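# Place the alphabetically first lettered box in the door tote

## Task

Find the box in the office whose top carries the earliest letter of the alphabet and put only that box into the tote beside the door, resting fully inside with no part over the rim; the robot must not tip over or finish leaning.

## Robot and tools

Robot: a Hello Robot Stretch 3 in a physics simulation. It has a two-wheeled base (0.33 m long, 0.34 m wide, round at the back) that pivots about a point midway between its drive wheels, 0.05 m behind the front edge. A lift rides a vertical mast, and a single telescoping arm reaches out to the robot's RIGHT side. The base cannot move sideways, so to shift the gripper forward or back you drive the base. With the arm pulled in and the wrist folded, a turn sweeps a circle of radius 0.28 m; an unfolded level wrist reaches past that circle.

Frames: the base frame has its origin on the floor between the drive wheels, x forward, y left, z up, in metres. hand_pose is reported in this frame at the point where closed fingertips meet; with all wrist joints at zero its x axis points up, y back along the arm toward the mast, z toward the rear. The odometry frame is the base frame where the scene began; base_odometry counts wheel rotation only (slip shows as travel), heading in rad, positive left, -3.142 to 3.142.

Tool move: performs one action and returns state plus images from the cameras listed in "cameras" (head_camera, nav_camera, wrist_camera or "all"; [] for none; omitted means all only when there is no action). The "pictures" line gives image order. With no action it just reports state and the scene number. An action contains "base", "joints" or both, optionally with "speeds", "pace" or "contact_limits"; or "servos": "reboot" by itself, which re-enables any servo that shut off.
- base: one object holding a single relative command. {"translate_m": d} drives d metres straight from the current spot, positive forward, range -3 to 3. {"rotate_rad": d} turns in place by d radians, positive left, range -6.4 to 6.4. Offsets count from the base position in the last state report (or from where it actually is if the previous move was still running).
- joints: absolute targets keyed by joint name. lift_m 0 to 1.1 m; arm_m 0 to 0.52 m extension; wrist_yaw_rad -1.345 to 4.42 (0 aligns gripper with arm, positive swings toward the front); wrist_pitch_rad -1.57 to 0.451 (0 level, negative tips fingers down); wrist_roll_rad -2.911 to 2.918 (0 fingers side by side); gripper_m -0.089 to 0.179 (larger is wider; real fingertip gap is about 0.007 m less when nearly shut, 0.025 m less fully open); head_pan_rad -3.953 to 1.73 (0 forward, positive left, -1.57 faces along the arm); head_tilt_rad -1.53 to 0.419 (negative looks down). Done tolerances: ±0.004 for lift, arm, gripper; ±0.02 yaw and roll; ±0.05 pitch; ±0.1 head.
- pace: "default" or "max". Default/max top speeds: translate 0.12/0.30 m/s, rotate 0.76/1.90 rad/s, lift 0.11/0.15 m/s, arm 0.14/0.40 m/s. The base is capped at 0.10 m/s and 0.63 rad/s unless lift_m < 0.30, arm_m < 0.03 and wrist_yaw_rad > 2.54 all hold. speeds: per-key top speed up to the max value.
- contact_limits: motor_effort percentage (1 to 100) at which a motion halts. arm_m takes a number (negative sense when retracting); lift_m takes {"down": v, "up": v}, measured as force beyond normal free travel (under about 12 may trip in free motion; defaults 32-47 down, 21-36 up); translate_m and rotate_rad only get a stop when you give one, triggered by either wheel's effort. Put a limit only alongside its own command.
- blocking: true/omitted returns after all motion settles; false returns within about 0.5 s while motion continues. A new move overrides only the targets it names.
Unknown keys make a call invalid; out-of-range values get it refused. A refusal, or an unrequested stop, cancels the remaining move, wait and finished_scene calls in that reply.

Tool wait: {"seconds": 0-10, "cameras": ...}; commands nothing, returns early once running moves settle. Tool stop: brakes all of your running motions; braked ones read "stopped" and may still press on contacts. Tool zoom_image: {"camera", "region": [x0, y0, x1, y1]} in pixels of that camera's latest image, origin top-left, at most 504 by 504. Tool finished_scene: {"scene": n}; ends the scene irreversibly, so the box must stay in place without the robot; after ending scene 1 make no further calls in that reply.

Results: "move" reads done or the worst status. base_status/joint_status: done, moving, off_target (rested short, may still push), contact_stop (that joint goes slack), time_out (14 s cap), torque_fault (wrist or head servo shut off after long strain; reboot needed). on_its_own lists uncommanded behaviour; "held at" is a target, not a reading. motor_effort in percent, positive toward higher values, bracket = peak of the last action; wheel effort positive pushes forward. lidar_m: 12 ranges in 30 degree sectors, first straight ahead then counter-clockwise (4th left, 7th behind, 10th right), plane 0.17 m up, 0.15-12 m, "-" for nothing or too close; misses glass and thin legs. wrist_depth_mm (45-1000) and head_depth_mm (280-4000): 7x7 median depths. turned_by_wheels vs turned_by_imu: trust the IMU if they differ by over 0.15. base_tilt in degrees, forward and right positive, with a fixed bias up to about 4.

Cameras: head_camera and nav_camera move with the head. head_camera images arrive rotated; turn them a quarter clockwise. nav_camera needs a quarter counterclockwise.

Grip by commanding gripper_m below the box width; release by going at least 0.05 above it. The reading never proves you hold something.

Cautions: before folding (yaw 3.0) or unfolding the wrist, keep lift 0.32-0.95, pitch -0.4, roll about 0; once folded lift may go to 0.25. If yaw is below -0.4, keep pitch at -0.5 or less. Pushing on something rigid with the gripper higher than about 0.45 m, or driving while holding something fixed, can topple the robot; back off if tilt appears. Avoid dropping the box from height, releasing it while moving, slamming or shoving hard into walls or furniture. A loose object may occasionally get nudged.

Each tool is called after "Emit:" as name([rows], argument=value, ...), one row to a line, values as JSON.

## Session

Emit:
move(joints={"head_pan_rad":0,"head_tilt_rad":-0.45}, cameras=["nav_camera"], pace="max")

Emit:
move(joints={"head_pan_rad":1.4}, cameras=["nav_camera","head_camera"], pace="max")

Emit:
move(joints={"head_pan_rad":-1.4}, cameras=["nav_camera","head_camera"], pace="max")

Emit:
move(joints={"head_pan_rad":-2.8}, cameras=["nav_camera","head_camera"], pace="max")

Scene clock: 0.77 s.
move: done
base_odometry: x=+0.000 y=+0.000 heading=+0.000
turned_by_wheels: +0.000
turned_by_imu: +0.000
base_tilt: forward=+0.9 right=-0.1
lidar_m: 0.73 0.74 0.91 1.57 1.59 1.09 1.00 1.01 1.25 1.55 1.23 0.80
head_depth_mm: 608 672 725 795 867 960 1092 / 605 650 706 776 865 970 1077 / 598 647 701 767 847 944 1067 / 594 640 697 762 840 933 1052 / 591 639 688 752 829 922 1038 / 588 631 682 747 823 916 1025 / 585 625 678 738 811 901 1007
base_status: not commanded
joint_positions: lift_m=+0.337 arm_m=+0.002 wrist_yaw_rad=+3.032 wrist_pitch_rad=-0.535 wrist_roll_rad=+0.000 gripper_m=+0.037 head_pan_rad=+0.000 head_tilt_rad=-0.450
joint_status: all done
measured_speeds: all 0
motor_effort: left_wheel=-0.3(0.8) right_wheel=+2.2(2.6) lift_m=+27.2(27.4) arm_m=-6.9(6.9) wrist_yaw_rad=+0.8(1.1) wrist_pitch_rad=+2.3(2.6) wrist_roll_rad=+0.9(1.0) gripper_m=+0.0(0.9) head_pan_rad=-0.8(1.6) head_tilt_rad=-2.8(3.9)
hand_pose: x=+0.0015 y=+0.0602 z=+0.3248 quat_wxyz=(+0.224, +0.691, +0.150, +0.671) (m; base frame)
wrist_depth_mm: - 140 - - - - 739 / - 155 - - - - - / 903 177 203 906 888 862 - / 725 690 201 726 732 708 687 / 604 614 220 606 615 604 597 / 520 523 128 146 508 524 519 / 457 308 293 303 432 454 454
pictures: nav_camera (sideways)
Images, in order (width x height): nav_camera 672x504.

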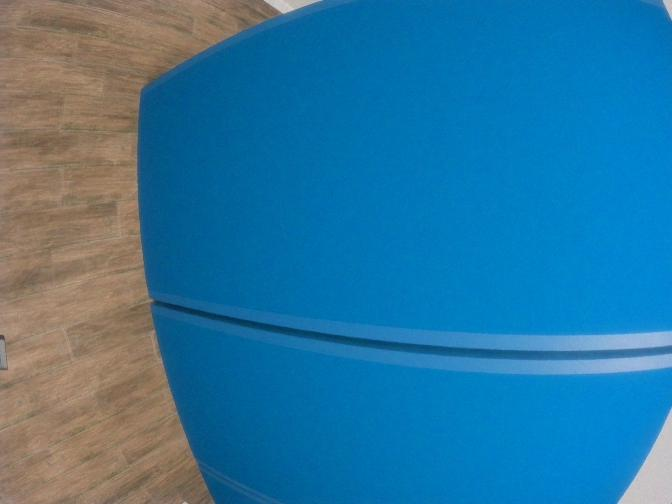

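Scene clock: 1.77 s.
move: done
base_odometry: x=+0.000 y=+0.000 heading=+0.000
turned_by_wheels: +0.000
turned_by_imu: +0.000
base_tilt: forward=+0.9 right=+0.0
lidar_m: 0.73 0.73 0.91 1.57 1.59 1.09 1.00 1.01 1.25 1.55 1.23 0.79
head_depth_mm: 1477 1601 1750 1931 2049 1684 1397 / 1448 1560 1698 1859 2038 1692 1387 / 1428 1535 1662 1834 2008 1678 1384 / 1402 1499 1620 1757 1946 1673 1382 / 1354 1469 1553 1706 1886 1676 1388 / 1329 1413 1528 1666 1826 1662 1380 / 1293 1395 1498 1624 1770 1665 1371
base_status: not commanded
joint_positions: lift_m=+0.337 arm_m=+0.002 wrist_yaw_rad=+3.032 wrist_pitch_rad=-0.535 wrist_roll_rad=+0.000 gripper_m=+0.037 head_pan_rad=+1.431 head_tilt_rad=-0.450
joint_status: all done
measured_speeds: all 0
motor_effort: left_wheel=-0.6(0.7) right_wheel=+2.2(3.0) lift_m=+27.7(27.7) arm_m=-8.8(8.8) wrist_yaw_rad=+0.6(1.4) wrist_pitch_rad=+2.4(2.6) wrist_roll_rad=+0.8(1.1) gripper_m=-0.4(1.2) head_pan_rad=+0.1(4.7) head_tilt_rad=-2.1(3.1)
hand_pose: x=+0.0015 y=+0.0602 z=+0.3248 quat_wxyz=(+0.224, +0.691, +0.150, +0.671) (m; base frame)
wrist_depth_mm: - 140 - - - - 724 / - 156 - - - - - / 893 176 202 894 896 875 - / 722 697 200 716 732 719 683 / 599 597 219 611 608 606 601 / 519 522 127 146 506 521 522 / 456 308 294 301 439 456 457
pictures: head_camera (sideways), nav_camera (sideways)
Images, in order (width x height): head_camera 896x504, nav_camera 672x504.

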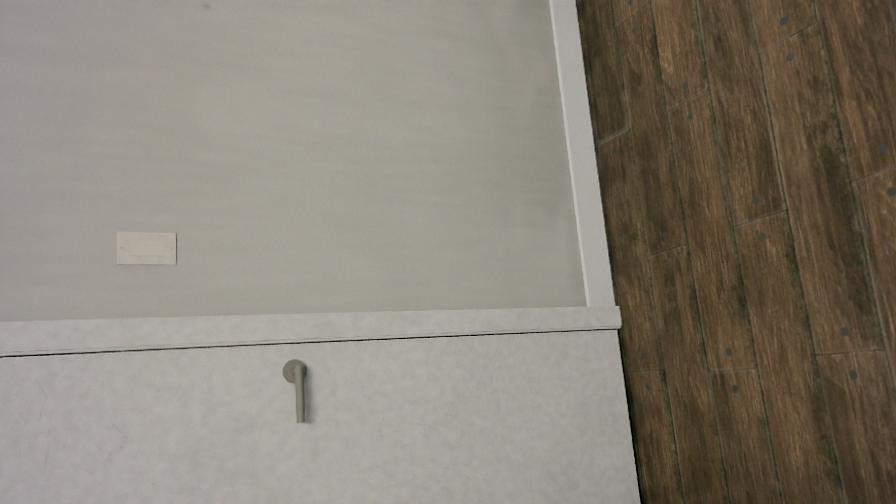

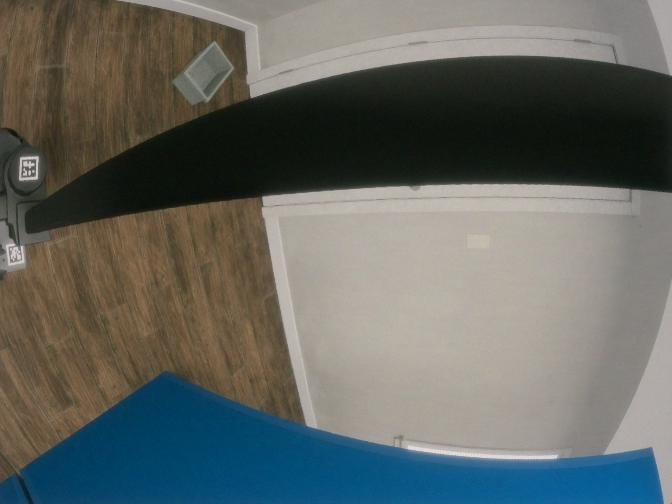

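Scene clock: 3.07 s.
move: done
base_odometry: x=+0.000 y=+0.000 heading=+0.000
turned_by_wheels: +0.000
turned_by_imu: +0.000
base_tilt: forward=+1.0 right=-0.1
lidar_m: 0.73 0.74 0.91 1.57 1.58 1.10 1.00 1.01 1.26 1.55 1.23 0.80
head_depth_mm: 1844 2002 1769 2351 2135 1684 1396 / 1863 1992 1753 2348 2143 1672 1388 / 1850 2004 1754 2335 2135 1677 1381 / 1862 2000 1731 2131 2135 1673 1385 / 1845 2020 1715 2290 2049 1685 1378 / 1860 2015 1712 2342 2025 1660 1387 / 1864 1999 1854 2119 2017 1653 1379
base_status: not commanded
joint_positions: lift_m=+0.337 arm_m=+0.002 wrist_yaw_rad=+3.032 wrist_pitch_rad=-0.535 wrist_roll_rad=+0.000 gripper_m=+0.037 head_pan_rad=-1.450 head_tilt_rad=-0.450
joint_status: all done
measured_speeds: all 0
motor_effort: left_wheel=-0.8(0.8) right_wheel=+2.2(2.6) lift_m=+28.2(28.7) arm_m=-11.2(11.5) wrist_yaw_rad=+0.6(1.1) wrist_pitch_rad=+2.3(2.8) wrist_roll_rad=+0.8(1.0) gripper_m=+0.4(1.1) head_pan_rad=+2.3(4.9) head_tilt_rad=-2.6(2.9)
hand_pose: x=+0.0015 y=+0.0602 z=+0.3248 quat_wxyz=(+0.224, +0.691, +0.150, +0.671) (m; base frame)
wrist_depth_mm: - 141 - - - - 736 / - 156 - - - - - / 905 177 203 874 888 873 - / 730 693 202 710 724 725 687 / 601 601 218 605 598 601 603 / 521 525 127 146 504 529 521 / 450 308 290 302 437 456 458
pictures: head_camera (sideways), nav_camera (sideways)
Images, in order (width x height): head_camera 896x504, nav_camera 672x504.

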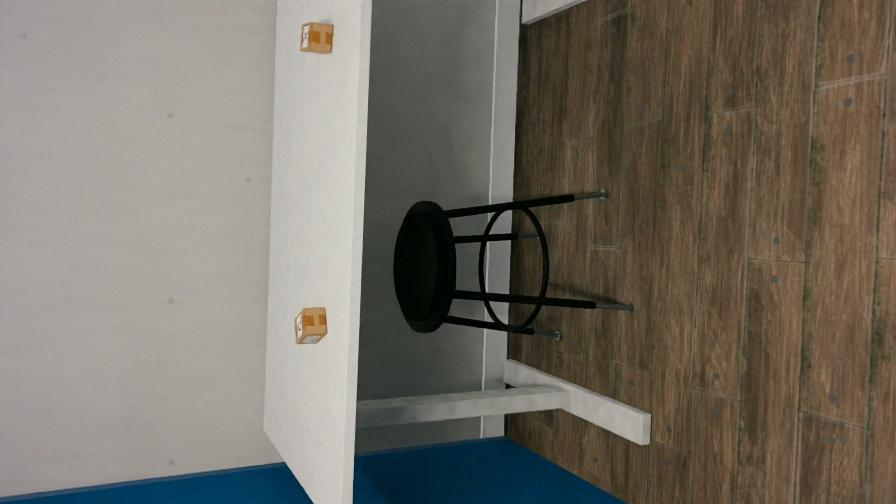

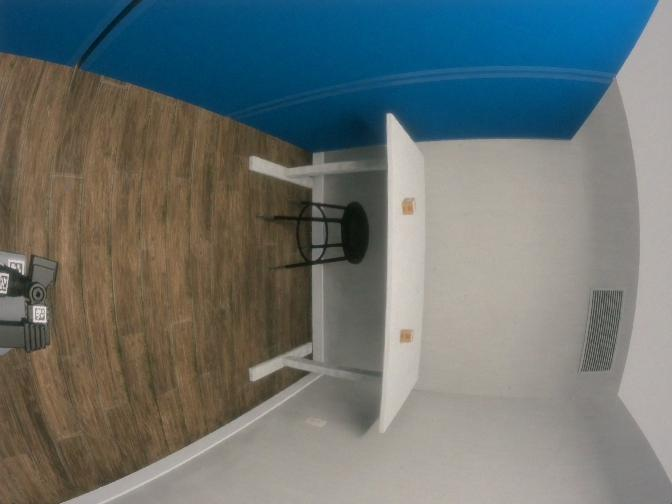

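Scene clock: 4.07 s.
move: done
base_odometry: x=+0.000 y=+0.000 heading=+0.000
turned_by_wheels: +0.000
turned_by_imu: +0.000
base_tilt: forward=+0.9 right=+0.0
lidar_m: 0.73 0.74 0.92 1.57 1.58 1.09 1.00 1.01 1.25 1.55 1.23 0.80
head_depth_mm: 815 876 939 1026 1114 1222 1324 / 833 893 964 1043 1149 1267 1357 / 847 910 984 1075 1173 1302 1380 / 866 927 1003 1099 1205 1343 1398 / 881 949 1033 1128 1236 1384 1387 / 899 972 1053 1160 1275 1423 1383 / 914 990 1079 1185 1312 1474 1383
base_status: not commanded
joint_positions: lift_m=+0.337 arm_m=+0.002 wrist_yaw_rad=+3.032 wrist_pitch_rad=-0.535 wrist_roll_rad=+0.000 gripper_m=+0.037 head_pan_rad=-2.853 head_tilt_rad=-0.450
joint_status: all done
measured_speeds: all 0
motor_effort: left_wheel=-0.2(0.7) right_wheel=+1.7(2.6) lift_m=+28.6(28.8) arm_m=-12.9(13.3) wrist_yaw_rad=+0.5(1.4) wrist_pitch_rad=+2.3(2.6) wrist_roll_rad=+0.8(1.1) gripper_m=+0.3(1.5) head_pan_rad=+2.5(4.9) head_tilt_rad=-2.1(3.7)
hand_pose: x=+0.0015 y=+0.0602 z=+0.3248 quat_wxyz=(+0.224, +0.691, +0.150, +0.671) (m; base frame)
wrist_depth_mm: - 140 - - - - 723 / - 156 - - - - - / 881 177 202 903 904 861 - / 712 701 201 718 720 722 709 / 613 619 220 605 615 597 595 / 524 519 128 146 505 515 515 / 455 308 293 301 433 460 455
pictures: head_camera (sideways), nav_camera (sideways)
Images, in order (width x height): head_camera 896x504, nav_camera 672x504.

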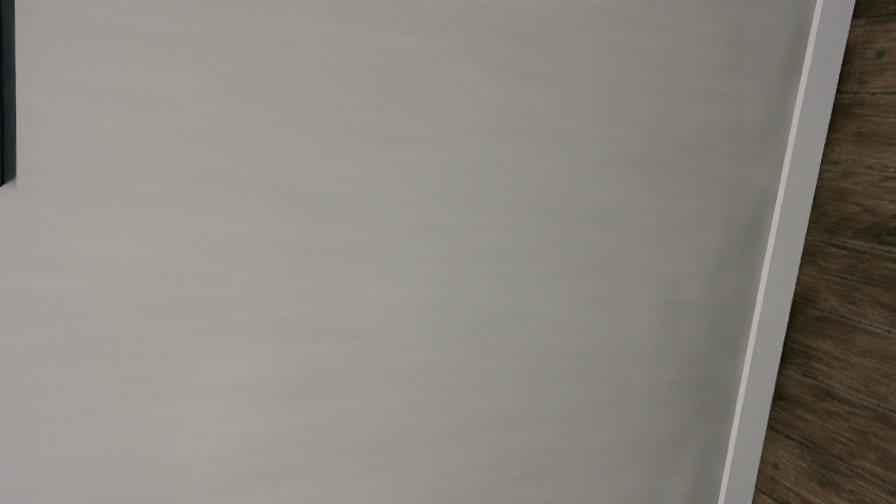

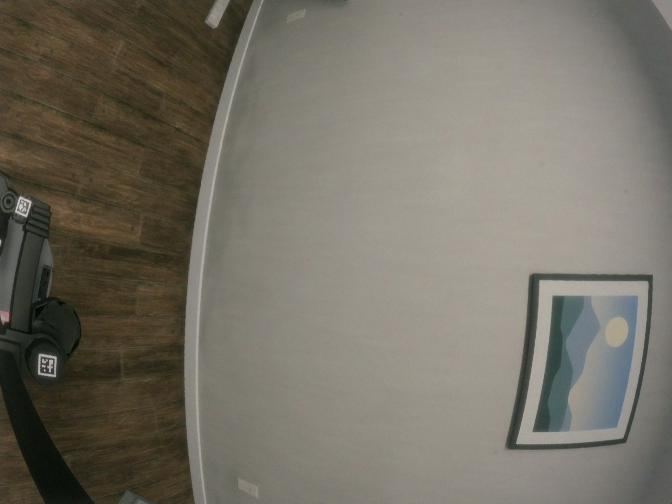

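Emit:
move(joints={"head_pan_rad":-1.5,"head_tilt_rad":-0.35}, cameras=["head_camera"], pace="max")

Emit:
zoom_image(camera="head_camera", region=[340, 35, 410, 105])

Emit:
zoom_image(camera="head_camera", region=[335, 320, 405, 390])

Emit:
move(base={"rotate_rad":0.89}, joints={"head_pan_rad":0.8,"head_tilt_rad":-0.5,"lift_m":0.28}, cameras=["head_camera"], pace="max")

Scene clock: 17.13 s.
move: done
base_odometry: x=+0.000 y=+0.000 heading=+0.000
turned_by_wheels: +0.000
turned_by_imu: +0.001
base_tilt: forward=+0.9 right=+0.0
lidar_m: 0.73 0.74 0.91 1.57 1.59 1.09 1.00 1.01 1.25 1.55 1.23 0.79
head_depth_mm: 1879 1982 2066 2276 2345 1872 1505 / 1884 1977 2053 2272 2398 1892 1507 / 1871 1998 2087 2264 2369 1882 1493 / 1870 2004 2094 1736 2182 1865 1502 / 1882 2004 2095 1822 2234 1838 1492 / 1878 2005 2081 2249 2180 1858 1491 / 1905 1983 2072 2005 2203 1845 1497
base_status: not commanded
joint_positions: lift_m=+0.337 arm_m=+0.002 wrist_yaw_rad=+3.032 wrist_pitch_rad=-0.535 wrist_roll_rad=+0.000 gripper_m=+0.037 head_pan_rad=-1.468 head_tilt_rad=-0.354
joint_status: all done
measured_speeds: all 0
motor_effort: left_wheel=-0.7(0.7) right_wheel=+2.0(2.7) lift_m=+30.6(30.8) arm_m=-22.0(22.3) wrist_yaw_rad=+0.7(1.1) wrist_pitch_rad=+2.1(2.7) wrist_roll_rad=+0.8(1.1) gripper_m=-0.6(0.8) head_pan_rad=-1.2(4.7) head_tilt_rad=+3.6(6.2)
hand_pose: x=+0.0015 y=+0.0602 z=+0.3248 quat_wxyz=(+0.224, +0.691, +0.150, +0.671) (m; base frame)
wrist_depth_mm: - 141 - - - - 730 / - 155 - - - - - / 891 176 201 893 875 857 - / 716 705 202 719 726 723 689 / 613 615 219 598 601 599 603 / 527 520 128 146 509 514 514 / 450 308 291 301 436 452 459
pictures: head_camera (sideways)
Images, in order (width x height): head_camera 896x504.

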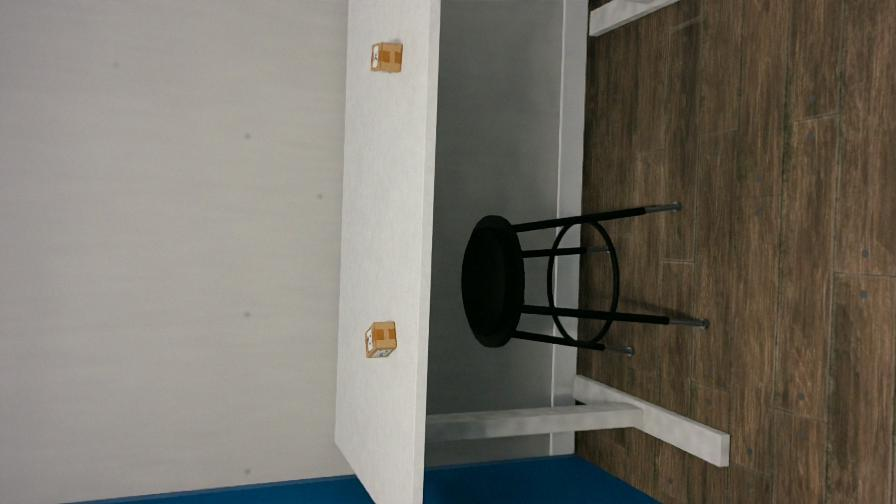

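Scaled by 7.200 from the camera's 896x504 image, which has a finer 1280x720 frame.

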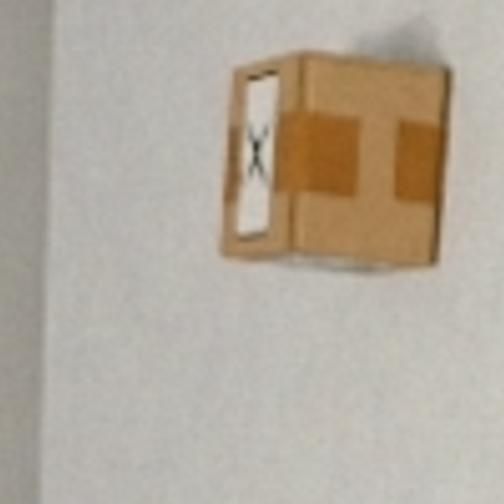

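Scaled by 7.200 from the camera's 896x504 image, which has a finer 1280x720 frame.

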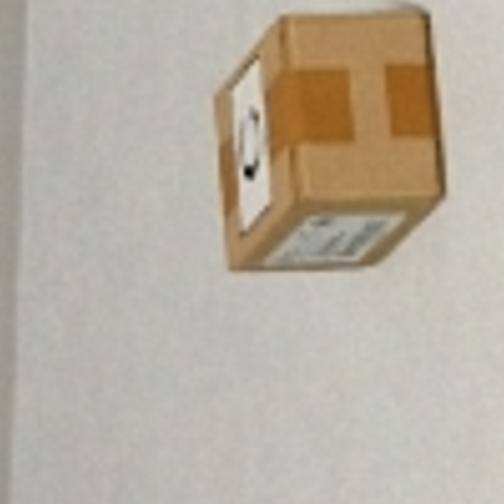

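Scene clock: 19.73 s.
move: done
base_odometry: x=+0.000 y=+0.000 heading=+0.890
turned_by_wheels: +0.890
turned_by_imu: +0.886
base_tilt: forward=+1.0 right=-0.3
lidar_m: 0.82 1.57 1.57 1.20 1.00 1.00 1.13 1.85 1.54 0.88 0.73 0.73
head_depth_mm: 1344 1436 1575 1745 1871 1611 1346 / 1322 1443 1588 1762 1854 1621 1335 / 1322 1430 1587 1734 1867 1598 1339 / 1341 1450 1577 1759 1875 1606 1337 / 1352 1463 1593 1748 1910 1599 1327 / 1342 1459 1613 1775 1911 1591 1332 / 1349 1468 1606 1798 1909 1546 1347
base_status: done
joint_positions: lift_m=+0.280 arm_m=+0.002 wrist_yaw_rad=+3.032 wrist_pitch_rad=-0.536 wrist_roll_rad=+0.000 gripper_m=+0.037 head_pan_rad=+0.816 head_tilt_rad=-0.499
joint_status: all done
measured_speeds: translate_m=+0.000 rotate_rad=+0.000 lift_m=+0.000 arm_m=+0.000 wrist_yaw_rad=+0.000 wrist_pitch_rad=+0.000 wrist_roll_rad=+0.000 head_pan_rad=-0.024 head_tilt_rad=+0.000
motor_effort: left_wheel=-8.9(16.8) right_wheel=+9.5(15.6) lift_m=+21.9(27.8) arm_m=-21.0(22.4) wrist_yaw_rad=+0.3(1.4) wrist_pitch_rad=+2.4(3.1) wrist_roll_rad=+0.8(1.1) gripper_m=-0.8(1.3) head_pan_rad=-3.2(5.0) head_tilt_rad=-1.7(5.1)
hand_pose: x=+0.0014 y=+0.0600 z=+0.2671 quat_wxyz=(+0.225, +0.691, +0.150, +0.671) (m; base frame)
wrist_depth_mm: - 140 - - - - - / - 154 910 - - - - / 738 176 202 785 787 787 779 / 617 601 201 641 631 631 632 / 535 534 221 532 526 529 523 / 456 277 128 262 437 459 455 / 242 248 237 245 381 397 400
pictures: head_camera (sideways)
Images, in order (width x height): head_camera 896x504.

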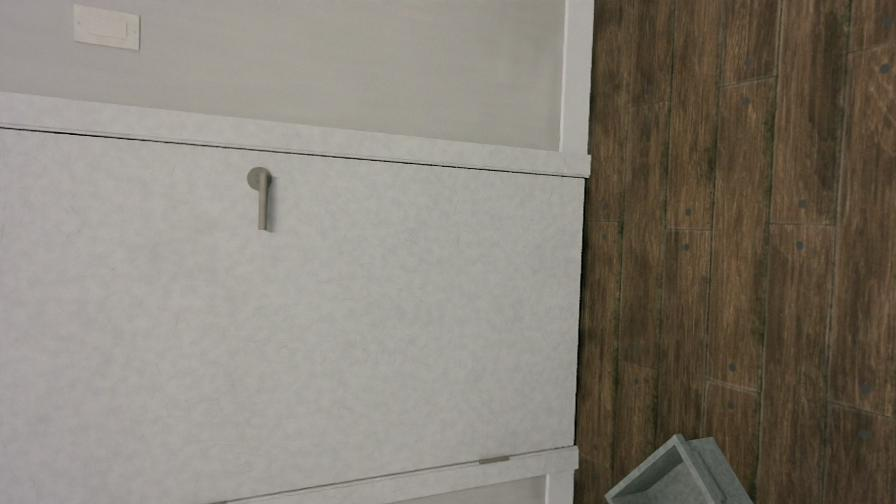

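Emit:
move(base={"rotate_rad":0.225}, joints={"head_pan_rad":0.8,"head_tilt_rad":-0.5}, pace="max", cameras=["head_camera"])

Emit:
move(base={"translate_m":1.2}, pace="max")

Emit:
move(base={"rotate_rad":-1.07}, joints={"head_pan_rad":0.0,"head_tilt_rad":-0.4}, pace="max", cameras=["head_camera","nav_camera"])

Scene clock: 31.40 s.
move: done
base_odometry: x=+0.000 y=+0.000 heading=+1.114
turned_by_wheels: +0.225
turned_by_imu: +0.224
base_tilt: forward=+1.1 right=-0.1
lidar_m: 0.95 1.57 1.56 1.07 1.00 1.02 1.31 1.55 1.14 0.78 0.73 0.74
head_depth_mm: 1284 1378 1503 1633 1815 1598 1352 / 1304 1419 1546 1696 1842 1615 1343 / 1345 1453 1593 1754 1866 1586 1344 / 1362 1490 1638 1801 1915 1594 1333 / 1418 1537 1687 1839 1975 1569 1338 / 1452 1585 1753 1947 1993 1548 1332 / 1507 1646 1786 1897 1905 1591 1322
base_status: done
joint_positions: lift_m=+0.280 arm_m=+0.002 wrist_yaw_rad=+3.032 wrist_pitch_rad=-0.536 wrist_roll_rad=+0.000 gripper_m=+0.037 head_pan_rad=+0.800 head_tilt_rad=-0.501
joint_status: all done
measured_speeds: all 0
motor_effort: left_wheel=-8.7(16.3) right_wheel=+10.5(16.2) lift_m=+28.1(28.1) arm_m=-17.1(18.0) wrist_yaw_rad=+0.4(1.1) wrist_pitch_rad=+2.6(2.9) wrist_roll_rad=+0.8(1.1) gripper_m=-0.1(1.5) head_pan_rad=-2.8(4.4) head_tilt_rad=-1.9(3.4)
hand_pose: x=+0.0014 y=+0.0600 z=+0.2671 quat_wxyz=(+0.225, +0.691, +0.150, +0.671) (m; base frame)
wrist_depth_mm: - 140 - - - - - / - 154 914 - - - - / 751 177 202 776 775 776 785 / 645 610 201 640 627 634 627 / 524 528 219 530 523 527 536 / 450 278 128 265 441 454 458 / 242 250 238 243 380 398 399
pictures: head_camera (sideways)
Images, in order (width x height): head_camera 896x504.

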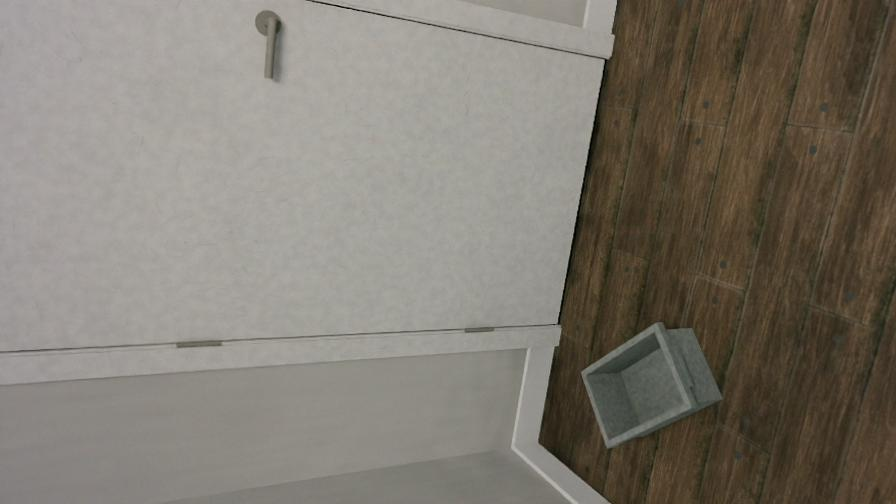

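Scene clock: 36.77 s.
move: done
base_odometry: x=+0.529 y=+1.077 heading=+1.114
turned_by_wheels: +0.000
turned_by_imu: -0.001
base_tilt: forward=+1.2 right=-0.1
lidar_m: 0.66 0.62 0.63 0.77 1.69 1.71 2.21 0.35 0.35 0.45 2.61 0.97
head_depth_mm: 479 513 560 612 672 757 852 / 489 527 572 632 701 781 890 / 501 540 590 647 724 811 923 / 510 555 608 670 744 841 971 / 524 566 623 690 772 873 1012 / 536 582 638 710 802 915 1059 / 551 598 662 738 828 939 1072
base_status: done
joint_positions: lift_m=+0.280 arm_m=+0.002 wrist_yaw_rad=+3.032 wrist_pitch_rad=-0.536 wrist_roll_rad=+0.000 gripper_m=+0.037 head_pan_rad=+0.800 head_tilt_rad=-0.501
joint_status: not commanded
measured_speeds: all 0
motor_effort: left_wheel=+6.7(12.3) right_wheel=+1.7(20.2) lift_m=+29.6(32.2) arm_m=-15.2(17.5) wrist_yaw_rad=+1.1(1.4) wrist_pitch_rad=+2.7(3.1) wrist_roll_rad=+0.6(1.1) gripper_m=-0.1(1.4) head_pan_rad=-3.1(4.5) head_tilt_rad=+0.0(2.8)
hand_pose: x=+0.0014 y=+0.0600 z=+0.2671 quat_wxyz=(+0.225, +0.691, +0.150, +0.671) (m; base frame)
wrist_depth_mm: - 140 - - - - - / - 155 913 - - - - / 788 177 202 793 737 - - / 639 602 202 640 621 632 513 / 533 532 220 526 534 527 525 / 455 277 128 264 436 458 452 / 241 250 238 243 382 398 402
pictures: none

Scene clock: 38.57 s.
move: done
base_odometry: x=+0.529 y=+1.077 heading=+0.045
turned_by_wheels: -1.070
turned_by_imu: -1.065
base_tilt: forward=+1.1 right=+0.1
lidar_m: 2.61 0.98 0.66 0.62 0.63 0.76 1.69 1.71 2.18 0.35 0.35 0.44
head_depth_mm: 2682 2903 3095 3211 2299 1767 1450 / 2683 2873 3071 3232 2331 1767 1443 / 2657 2799 3042 3218 2299 1766 1433 / 2673 2792 2779 3041 2276 1743 1439 / 2678 2861 3016 3196 2256 1757 1435 / 2650 2784 3044 3155 2263 1745 1439 / 2459 2432 2410 2450 2191 1750 1429
base_status: done
joint_positions: lift_m=+0.280 arm_m=+0.002 wrist_yaw_rad=+3.032 wrist_pitch_rad=-0.536 wrist_roll_rad=+0.000 gripper_m=+0.037 head_pan_rad=-0.013 head_tilt_rad=-0.401
joint_status: all done
measured_speeds: translate_m=+0.000 rotate_rad=+0.000 lift_m=+0.000 arm_m=+0.000 wrist_yaw_rad=+0.000 wrist_pitch_rad=+0.000 wrist_roll_rad=+0.000 head_pan_rad=+0.024 head_tilt_rad=+0.000
motor_effort: left_wheel=+7.3(18.3) right_wheel=-8.0(15.2) lift_m=+26.6(29.6) arm_m=-22.4(22.4) wrist_yaw_rad=+0.5(1.3) wrist_pitch_rad=+2.3(3.0) wrist_roll_rad=+0.9(1.0) gripper_m=+0.4(1.3) head_pan_rad=+3.8(5.8) head_tilt_rad=+3.4(5.9)
hand_pose: x=+0.0014 y=+0.0600 z=+0.2671 quat_wxyz=(+0.225, +0.691, +0.150, +0.671) (m; base frame)
wrist_depth_mm: - 140 151 - - - - / - 154 161 - - - - / - 169 175 711 743 751 789 / 610 617 202 639 632 627 637 / 542 526 221 532 530 530 536 / 454 276 128 263 448 454 460 / 244 250 237 243 381 400 401
pictures: head_camera (sideways), nav_camera (sideways)
Images, in order (width x height): head_camera 896x504, nav_camera 672x504.

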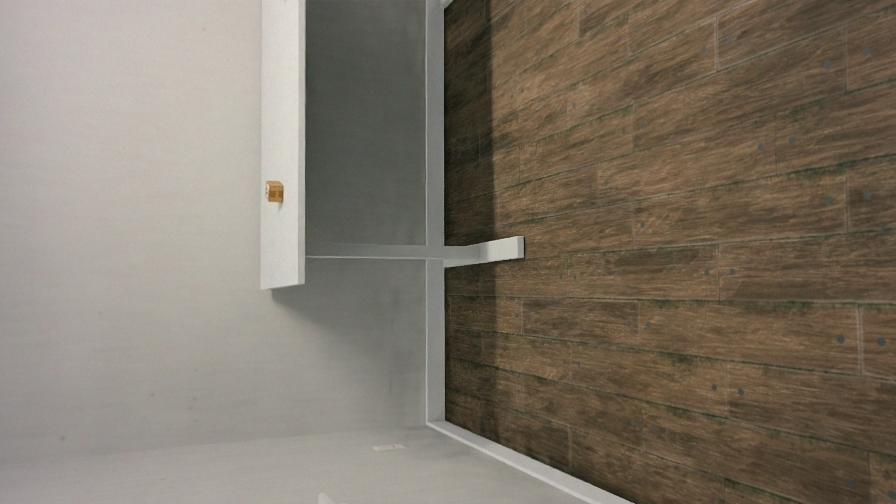

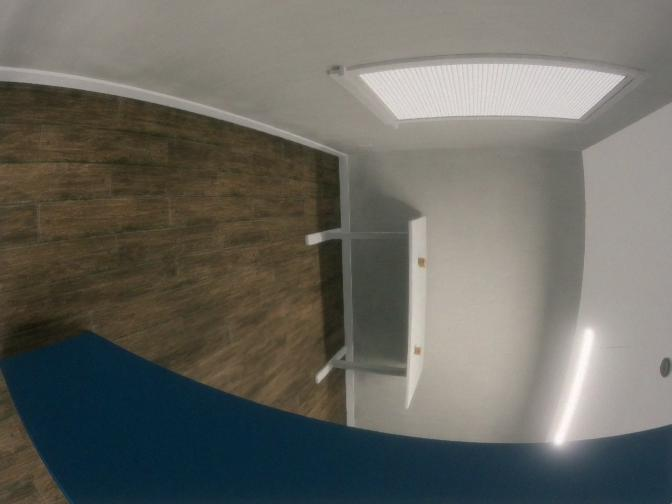

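Emit:
move(base={"translate_m":0.9}, pace="max")

Emit:
move(base={"rotate_rad":-0.95}, joints={"head_pan_rad":0.6,"head_tilt_rad":-0.4}, pace="max", cameras=["head_camera","nav_camera"])

Emit:
move(base={"translate_m":1.55}, joints={"head_pan_rad":0.9,"head_tilt_rad":-0.35}, pace="max", cameras=["head_camera","nav_camera"])

Scene clock: 50.20 s.
move: done
base_odometry: x=+1.428 y=+1.117 heading=+0.045
turned_by_wheels: +0.000
turned_by_imu: -0.001
base_tilt: forward=+0.8 right=-0.3
lidar_m: 1.72 1.14 0.76 0.71 0.72 0.91 1.95 0.46 1.09 1.19 2.79 2.17
head_depth_mm: 1879 2037 1972 2347 2286 1767 1442 / 1893 2046 1976 2337 2291 1763 1451 / 1899 1998 1952 2361 2275 1750 1439 / 1876 2011 1936 2279 2190 1775 1439 / 1880 2001 2089 2302 2280 1768 1439 / 1858 1972 2139 2325 2287 1753 1423 / 1855 1978 2119 2312 2281 1744 1431
base_status: done
joint_positions: lift_m=+0.280 arm_m=+0.002 wrist_yaw_rad=+3.032 wrist_pitch_rad=-0.536 wrist_roll_rad=+0.000 gripper_m=+0.037 head_pan_rad=+0.000 head_tilt_rad=-0.399
joint_status: not commanded
measured_speeds: all 0
motor_effort: left_wheel=+8.2(19.6) right_wheel=-1.2(10.6) lift_m=+22.3(22.4) arm_m=-21.8(22.4) wrist_yaw_rad=+0.8(1.4) wrist_pitch_rad=+2.6(3.1) wrist_roll_rad=+0.8(1.1) gripper_m=+0.1(1.4) head_pan_rad=+1.8(4.3) head_tilt_rad=+2.3(4.7)
hand_pose: x=+0.0014 y=+0.0600 z=+0.2671 quat_wxyz=(+0.225, +0.691, +0.150, +0.671) (m; base frame)
wrist_depth_mm: - 141 152 - - - - / - 154 161 - - - - / - 173 179 762 767 778 780 / 632 611 201 629 633 627 634 / 532 541 220 523 528 528 529 / 454 277 128 261 449 457 454 / 243 250 236 244 381 398 401
pictures: none

Scene clock: 51.90 s.
move: done
base_odometry: x=+1.428 y=+1.117 heading=-0.905
turned_by_wheels: -0.950
turned_by_imu: -0.945
base_tilt: forward=+1.0 right=+0.1
lidar_m: 2.80 2.17 1.71 1.01 0.74 0.71 0.74 1.02 2.57 0.46 1.19 2.09
head_depth_mm: 2255 2429 2530 2804 2318 1775 1448 / 2171 2327 2195 2653 2315 1793 1446 / 2084 2236 2178 2622 2294 1770 1438 / 2008 2138 1941 2520 2278 1754 1443 / 1956 2073 1905 2417 2269 1763 1439 / 1877 2001 1921 2312 2262 1750 1433 / 1822 1935 1909 2194 2140 1752 1420
base_status: done
joint_positions: lift_m=+0.280 arm_m=+0.002 wrist_yaw_rad=+3.032 wrist_pitch_rad=-0.536 wrist_roll_rad=+0.000 gripper_m=+0.037 head_pan_rad=+0.613 head_tilt_rad=-0.399
joint_status: all done
measured_speeds: translate_m=+0.000 rotate_rad=+0.000 lift_m=+0.000 arm_m=+0.000 wrist_yaw_rad=+0.000 wrist_pitch_rad=+0.000 wrist_roll_rad=+0.000 head_pan_rad=-0.024 head_tilt_rad=+0.000
motor_effort: left_wheel=+10.9(17.6) right_wheel=-8.0(15.7) lift_m=+23.6(23.6) arm_m=-21.4(22.5) wrist_yaw_rad=+1.0(1.3) wrist_pitch_rad=+2.9(3.0) wrist_roll_rad=+0.9(1.3) gripper_m=-0.1(1.4) head_pan_rad=-3.5(5.9) head_tilt_rad=+1.5(5.1)
hand_pose: x=+0.0014 y=+0.0600 z=+0.2671 quat_wxyz=(+0.225, +0.691, +0.150, +0.671) (m; base frame)
wrist_depth_mm: - 141 - - - - - / - 154 911 - - - - / - 173 202 784 793 769 786 / 610 614 202 629 641 635 634 / 525 534 219 522 535 532 530 / 456 277 127 262 440 456 461 / 242 249 237 243 383 398 402
pictures: head_camera (sideways), nav_camera (sideways)
Images, in order (width x height): head_camera 896x504, nav_camera 672x504.

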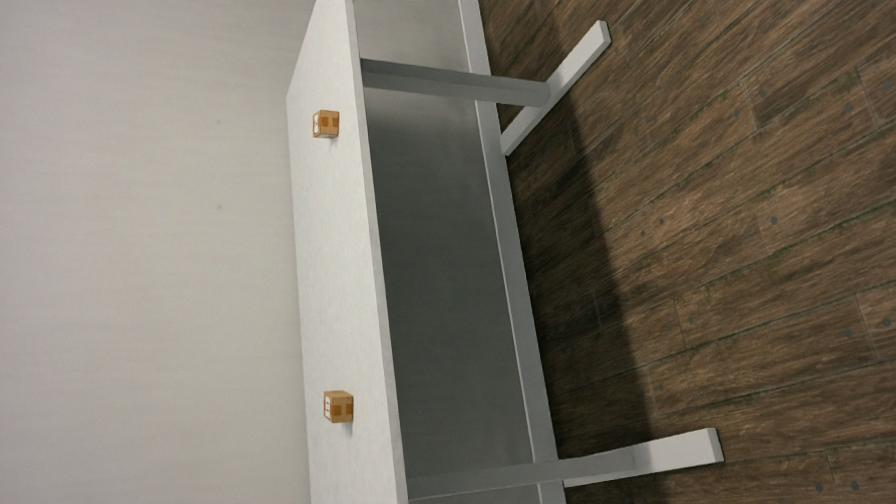

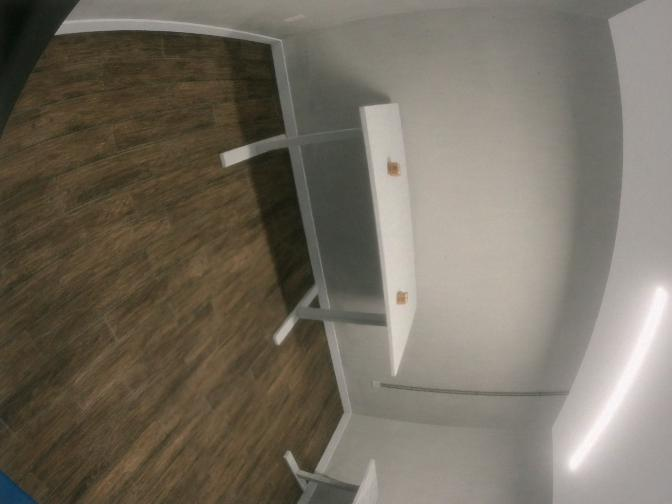

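Scene clock: 58.47 s.
move: done
base_odometry: x=+2.386 y=-0.101 heading=-0.905
turned_by_wheels: +0.000
turned_by_imu: -0.001
base_tilt: forward=+0.9 right=-0.2
lidar_m: 1.79 1.46 0.97 1.47 2.02 2.04 2.11 1.56 1.17 1.37 1.54 1.29
head_depth_mm: 1246 1322 1395 1516 1642 1747 1508 / 1227 1309 1395 1496 1610 1718 1513 / 1216 1302 1385 1475 1611 1697 1505 / 1204 1281 1382 1432 852 1693 1510 / 1200 1282 1358 1269 848 1172 1389 / 1191 1267 1337 1258 848 1674 1511 / 1182 1252 1331 1249 841 1656 1501
base_status: done
joint_positions: lift_m=+0.280 arm_m=+0.002 wrist_yaw_rad=+3.032 wrist_pitch_rad=-0.536 wrist_roll_rad=+0.000 gripper_m=+0.037 head_pan_rad=+0.900 head_tilt_rad=-0.349
joint_status: all done
measured_speeds: all 0
motor_effort: left_wheel=+4.5(21.0) right_wheel=+3.7(9.6) lift_m=+27.7(27.7) arm_m=-17.0(21.6) wrist_yaw_rad=+0.6(1.4) wrist_pitch_rad=+2.8(3.1) wrist_roll_rad=+0.9(1.1) gripper_m=+0.3(1.4) head_pan_rad=-3.4(4.9) head_tilt_rad=+3.4(5.4)
hand_pose: x=+0.0014 y=+0.0600 z=+0.2671 quat_wxyz=(+0.225, +0.691, +0.150, +0.671) (m; base frame)
wrist_depth_mm: - 140 - - - - - / - 155 921 - - - - / 795 177 201 784 777 791 790 / 629 608 202 635 633 636 633 / 535 532 219 532 526 530 535 / 458 278 128 261 449 454 457 / 243 250 236 243 381 403 399
pictures: head_camera (sideways), nav_camera (sideways)
Images, in order (width x height): head_camera 896x504, nav_camera 672x504.

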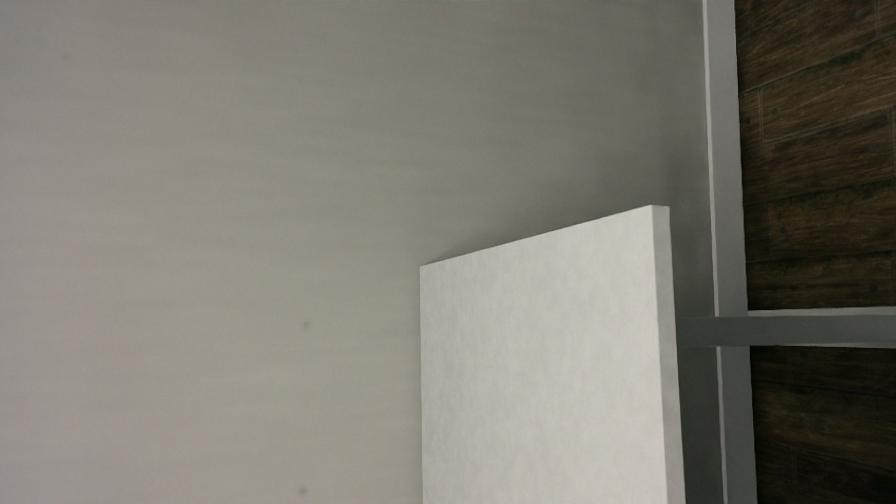

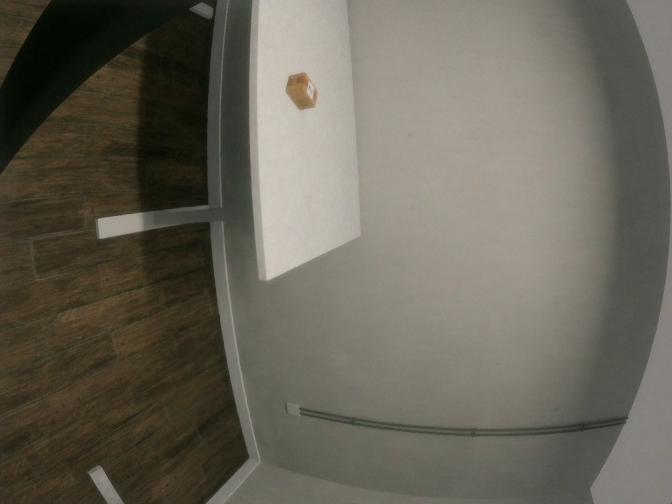

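Emit:
move(joints={"head_pan_rad":1.45}, pace="max", cameras=["head_camera"])

Emit:
move(joints={"head_pan_rad":-0.45}, pace="max", cameras=["head_camera","nav_camera"])

Scene clock: 62.93 s.
move: done
base_odometry: x=+2.386 y=-0.101 heading=-0.905
turned_by_wheels: +0.000
turned_by_imu: +0.001
base_tilt: forward=+0.8 right=-0.1
lidar_m: 1.78 1.46 0.98 1.46 2.01 2.04 2.12 1.56 1.16 1.37 1.54 1.29
head_depth_mm: 1193 1247 1318 1289 863 728 1438 / 1242 1307 1378 1282 860 1663 1505 / 1300 1373 1458 1281 853 1733 1514 / 1361 1442 1531 1270 854 1814 1497 / 1435 1520 1609 1258 889 1851 1494 / 1498 1597 1720 1256 981 1878 1492 / 1583 1685 1799 1250 2120 1850 1488
base_status: not commanded
joint_positions: lift_m=+0.280 arm_m=+0.002 wrist_yaw_rad=+3.032 wrist_pitch_rad=-0.536 wrist_roll_rad=+0.000 gripper_m=+0.037 head_pan_rad=+1.456 head_tilt_rad=-0.349
joint_status: all done
measured_speeds: all 0
motor_effort: left_wheel=+4.6(4.8) right_wheel=+3.7(4.2) lift_m=+30.1(30.2) arm_m=-14.1(14.6) wrist_yaw_rad=+0.7(1.3) wrist_pitch_rad=+2.5(2.9) wrist_roll_rad=+0.8(1.0) gripper_m=-0.1(1.2) head_pan_rad=+2.6(4.0) head_tilt_rad=+2.1(3.6)
hand_pose: x=+0.0014 y=+0.0600 z=+0.2671 quat_wxyz=(+0.225, +0.691, +0.150, +0.671) (m; base frame)
wrist_depth_mm: - 140 - - - - - / - 155 907 - - - - / 781 177 201 787 803 788 787 / 634 612 201 630 635 629 630 / 534 532 221 528 525 530 536 / 453 277 127 263 438 452 454 / 243 249 237 244 381 397 400
pictures: head_camera (sideways)
Images, in order (width x height): head_camera 896x504.

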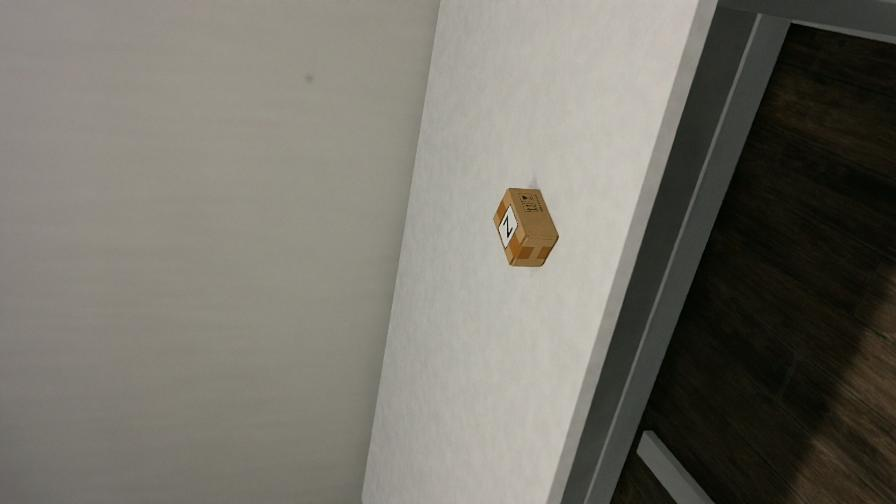

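Scene clock: 64.03 s.
move: done
base_odometry: x=+2.386 y=-0.101 heading=-0.905
turned_by_wheels: +0.000
turned_by_imu: +0.000
base_tilt: forward=+1.2 right=-0.2
lidar_m: 1.78 1.46 0.97 1.47 2.01 2.04 2.12 1.56 1.16 1.37 1.54 1.29
head_depth_mm: 1441 1529 1640 1680 1130 1869 1518 / 1451 1551 1634 1685 1126 1874 1515 / 1476 1559 1666 1681 1085 1872 1489 / 1472 1578 1678 1656 1169 1862 1505 / 1493 1583 1694 1662 1161 1694 1492 / 1516 1596 1712 1795 1160 1858 1494 / 1510 1623 1737 1844 1951 1861 1495
base_status: not commanded
joint_positions: lift_m=+0.280 arm_m=+0.002 wrist_yaw_rad=+3.032 wrist_pitch_rad=-0.536 wrist_roll_rad=+0.000 gripper_m=+0.037 head_pan_rad=-0.486 head_tilt_rad=-0.349
joint_status: all done
measured_speeds: all 0
motor_effort: left_wheel=+4.4(4.8) right_wheel=+3.6(4.3) lift_m=+31.0(31.2) arm_m=-13.1(14.0) wrist_yaw_rad=+0.7(1.2) wrist_pitch_rad=+2.6(2.9) wrist_roll_rad=+0.8(1.0) gripper_m=+0.5(1.3) head_pan_rad=+0.8(4.6) head_tilt_rad=+2.6(3.2)
hand_pose: x=+0.0014 y=+0.0600 z=+0.2671 quat_wxyz=(+0.225, +0.691, +0.150, +0.671) (m; base frame)
wrist_depth_mm: - 141 - - - - - / - 155 928 - - - - / 790 176 202 777 795 782 803 / 644 611 201 633 627 622 634 / 524 528 221 528 535 525 535 / 456 276 128 264 442 455 456 / 243 250 237 243 382 394 400
pictures: head_camera (sideways), nav_camera (sideways)
Images, in order (width x height): head_camera 896x504, nav_camera 672x504.

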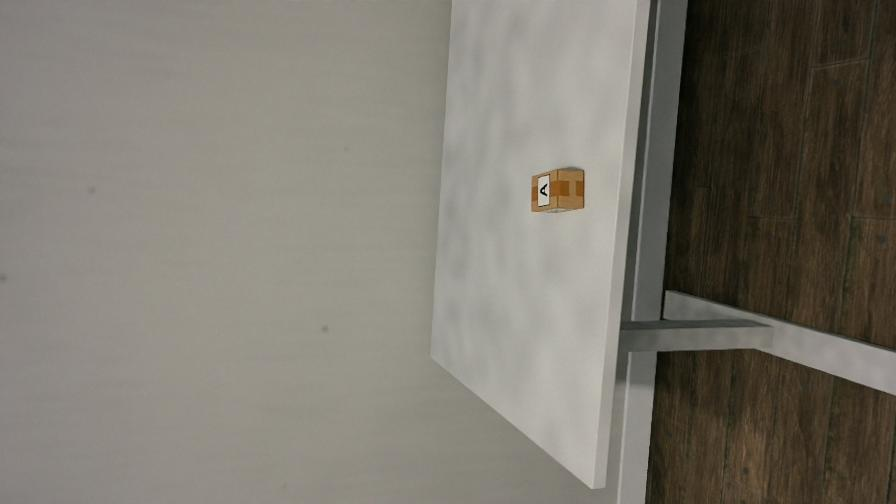

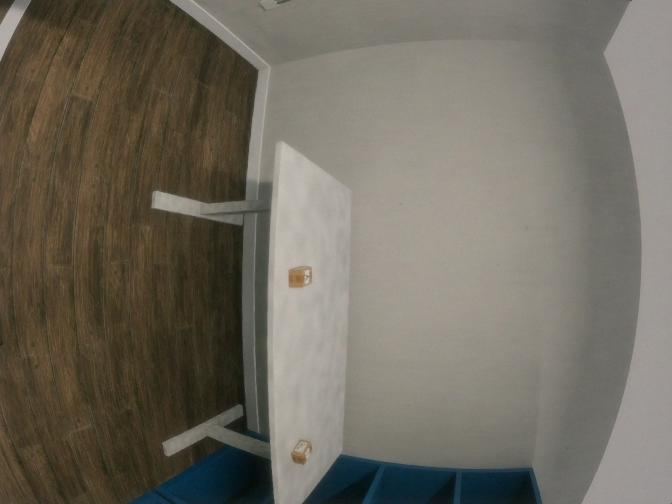

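Emit:
zoom_image(camera="head_camera", region=[520, 155, 600, 235])

Emit:
move(base={"rotate_rad":-0.508}, joints={"lift_m":0.93,"wrist_pitch_rad":-0.45}, pace="max")

Emit:
move(base={"translate_m":0.445}, joints={"gripper_m":0.179,"wrist_yaw_rad":0}, pace="max")

Emit:
move(base={"rotate_rad":1.463}, joints={"wrist_pitch_rad":-1.57,"head_pan_rad":-1.65,"head_tilt_rad":-0.7}, pace="max")

Emit:
move(joints={"arm_m":0.3}, pace="max", cameras=["head_camera","wrist_camera"])

Scaled by 6.300 from the camera's 896x504 image, which has a finer 1280x720 frame.

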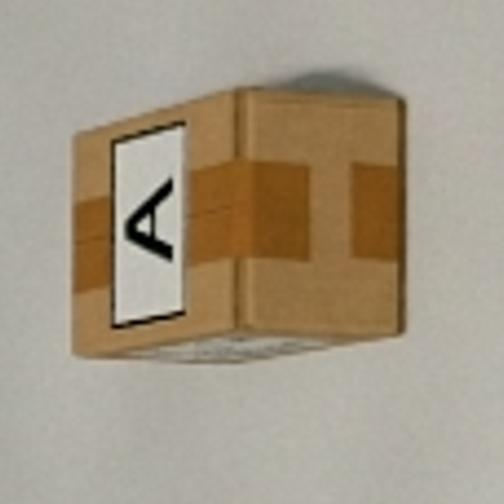

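Scene clock: 80.43 s.
move: done
base_odometry: x=+2.386 y=-0.101 heading=-1.412
turned_by_wheels: -0.508
turned_by_imu: -0.505
base_tilt: forward=+0.9 right=-0.2
lidar_m: 1.29 1.80 1.45 0.97 1.47 1.56 2.04 2.13 1.56 1.16 1.37 1.54
head_depth_mm: 1726 1820 1936 2018 2086 1839 1511 / 1708 1824 1931 1675 1313 1784 1511 / 1623 1749 1874 1663 1303 1870 1513 / 1580 1668 1793 1659 1229 1866 1508 / 1518 1613 1729 1654 1161 1864 1488 / 1476 1572 1673 1634 1103 1857 1483 / 1439 1514 1596 1650 1058 1848 1492
base_status: done
joint_positions: lift_m=+0.930 arm_m=+0.002 wrist_yaw_rad=+3.032 wrist_pitch_rad=-0.469 wrist_roll_rad=+0.000 gripper_m=+0.037 head_pan_rad=-0.450 head_tilt_rad=-0.349
joint_status: all done
measured_speeds: all 0
motor_effort: left_wheel=+7.3(17.5) right_wheel=-7.1(15.7) lift_m=+31.0(34.0) arm_m=-16.7(16.7) wrist_yaw_rad=+1.0(1.4) wrist_pitch_rad=+3.3(7.2) wrist_roll_rad=+0.8(1.1) gripper_m=-0.7(1.4) head_pan_rad=+3.4(4.2) head_tilt_rad=-1.1(2.4)
hand_pose: x=+0.0025 y=+0.0696 z=+0.9313 quat_wxyz=(+0.202, +0.695, +0.127, +0.678) (m; base frame)
wrist_depth_mm: - 138 - - - - - / - 149 176 - - - - / - 165 - - - - - / - - 197 - - - - / - - 206 - - - - / - - 128 - - - - / - - 268 - - - -
pictures: none

Scene clock: 85.83 s.
move: done
base_odometry: x=+2.457 y=-0.541 heading=-1.412
turned_by_wheels: +0.000
turned_by_imu: +0.001
base_tilt: forward=+1.1 right=-0.1
lidar_m: 1.27 0.86 1.45 1.40 1.46 1.93 2.49 1.89 1.29 1.20 1.22 1.32
head_depth_mm: 1295 1393 1499 1587 1132 844 1403 / 1249 1333 1432 1495 1120 842 739 / 1203 1276 1373 1453 1120 840 694 / 1160 1233 1322 1395 1110 839 672 / 1121 1193 1260 1355 1107 837 671 / 1093 1152 1233 1306 1101 837 669 / 1053 1114 1189 1249 1098 831 641
base_status: done
joint_positions: lift_m=+0.930 arm_m=+0.002 wrist_yaw_rad=+0.003 wrist_pitch_rad=-0.469 wrist_roll_rad=+0.000 gripper_m=+0.179 head_pan_rad=-0.450 head_tilt_rad=-0.349
joint_status: all done
measured_speeds: all 0
motor_effort: left_wheel=+12.6(17.9) right_wheel=-1.5(8.9) lift_m=+28.8(31.4) arm_m=-21.9(22.5) wrist_yaw_rad=-2.3(7.4) wrist_pitch_rad=+3.7(3.7) wrist_roll_rad=+1.0(1.1) gripper_m=-0.9(95.0) head_pan_rad=+3.2(4.4) head_tilt_rad=-1.1(1.8)
hand_pose: x=-0.0208 y=-0.3644 z=+0.9313 quat_wxyz=(+0.688, +0.166, -0.687, -0.164) (m; base frame)
wrist_depth_mm: - - - - - - - / - - - - - - - / - - - - - - - / - - - - - - - / - - - - - - - / 125 - - - - 137 123 / - - - - - - 109
pictures: none

Scene clock: 89.10 s.
move: done
base_odometry: x=+2.457 y=-0.541 heading=+0.051
turned_by_wheels: +1.462
turned_by_imu: +1.459
base_tilt: forward=+0.8 right=+0.0
lidar_m: 1.40 1.06 1.82 2.47 1.89 1.29 1.56 1.21 1.22 1.28 0.86 1.50
head_depth_mm: 1152 1294 1112 870 - - - / 1135 1278 1111 871 - - - / 1117 1253 1106 872 754 - - / 1114 1248 1106 869 752 303 - / 1111 1240 1105 870 733 1382 1204 / 1091 1218 1103 868 731 1373 1202 / 1083 1199 1103 868 731 1343 1184
base_status: done
joint_positions: lift_m=+0.930 arm_m=+0.002 wrist_yaw_rad=+0.003 wrist_pitch_rad=-1.564 wrist_roll_rad=+0.000 gripper_m=+0.179 head_pan_rad=-1.654 head_tilt_rad=-0.703
joint_status: all done
measured_speeds: all 0
motor_effort: left_wheel=-9.5(15.2) right_wheel=+10.6(15.0) lift_m=+27.2(28.9) arm_m=-21.9(22.7) wrist_yaw_rad=-1.5(2.1) wrist_pitch_rad=-1.3(5.0) wrist_roll_rad=+0.8(1.0) gripper_m=-0.7(2.0) head_pan_rad=+3.8(4.5) head_tilt_rad=+0.8(6.6)
hand_pose: x=-0.0217 y=-0.1244 z=+0.8123 quat_wxyz=(+0.502, +0.499, -0.501, -0.498) (m; base frame)
wrist_depth_mm: 917 908 882 891 881 885 882 / 933 912 916 908 926 885 915 / 911 949 920 920 897 938 906 / 958 963 954 942 948 930 947 / - - - 953 968 935 952 / - - - - - 137 138 / - - - - - - 109
pictures: none

Scene clock: 91.10 s.
move: done
base_odometry: x=+2.457 y=-0.541 heading=+0.051
turned_by_wheels: +0.000
turned_by_imu: +0.000
base_tilt: forward=+0.9 right=-0.1
lidar_m: 1.40 1.06 1.82 2.47 1.89 1.29 1.56 1.21 1.22 1.28 0.86 1.50
head_depth_mm: 1142 1233 301 822 777 1378 1200 / 1133 397 407 871 755 1381 1209 / 1119 386 401 822 754 1378 1203 / 1104 1195 415 463 755 1390 1195 / 1103 1241 1106 870 717 1384 1202 / 1090 1215 1110 873 735 1367 1198 / 1073 1206 1110 869 735 1345 1173
base_status: not commanded
joint_positions: lift_m=+0.930 arm_m=+0.300 wrist_yaw_rad=+0.003 wrist_pitch_rad=-1.567 wrist_roll_rad=+0.000 gripper_m=+0.179 head_pan_rad=-1.651 head_tilt_rad=-0.702
joint_status: all done
measured_speeds: all 0
motor_effort: left_wheel=-9.5(9.8) right_wheel=+9.9(10.6) lift_m=+26.7(27.8) arm_m=+19.4(26.2) wrist_yaw_rad=-1.3(2.0) wrist_pitch_rad=-0.7(1.5) wrist_roll_rad=+0.7(1.0) gripper_m=-0.8(1.8) head_pan_rad=+3.1(4.1) head_tilt_rad=+1.8(2.8)
hand_pose: x=-0.0217 y=-0.4219 z=+0.8124 quat_wxyz=(+0.502, +0.500, -0.500, -0.499) (m; base frame)
wrist_depth_mm: - - 208 - - - - / - - - - - - - / - - - - 910 927 937 / 943 955 937 982 935 951 934 / - - - 934 975 945 968 / - - - - - 137 138 / - - - - - - 109
pictures: head_camera (sideways), wrist_camera
Images, in order (width x height): head_camera 896x504, wrist_camera 644x364.

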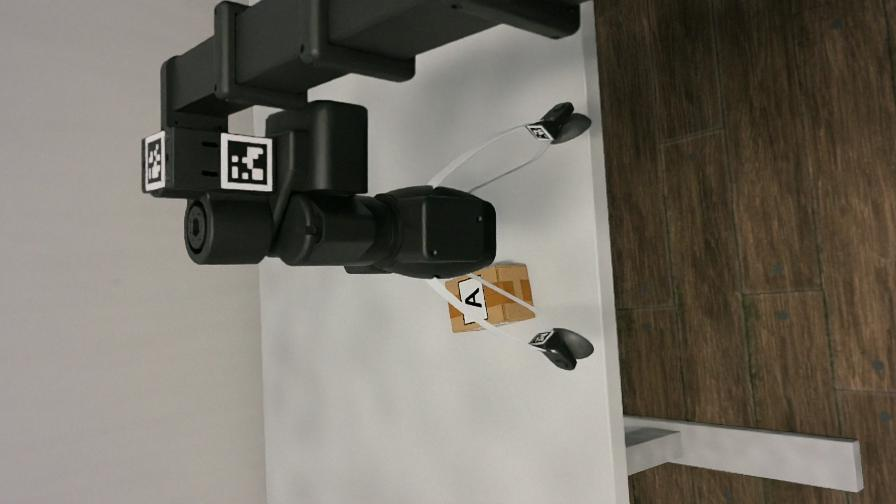

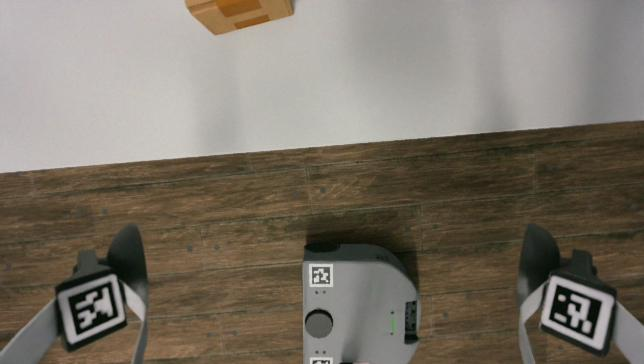

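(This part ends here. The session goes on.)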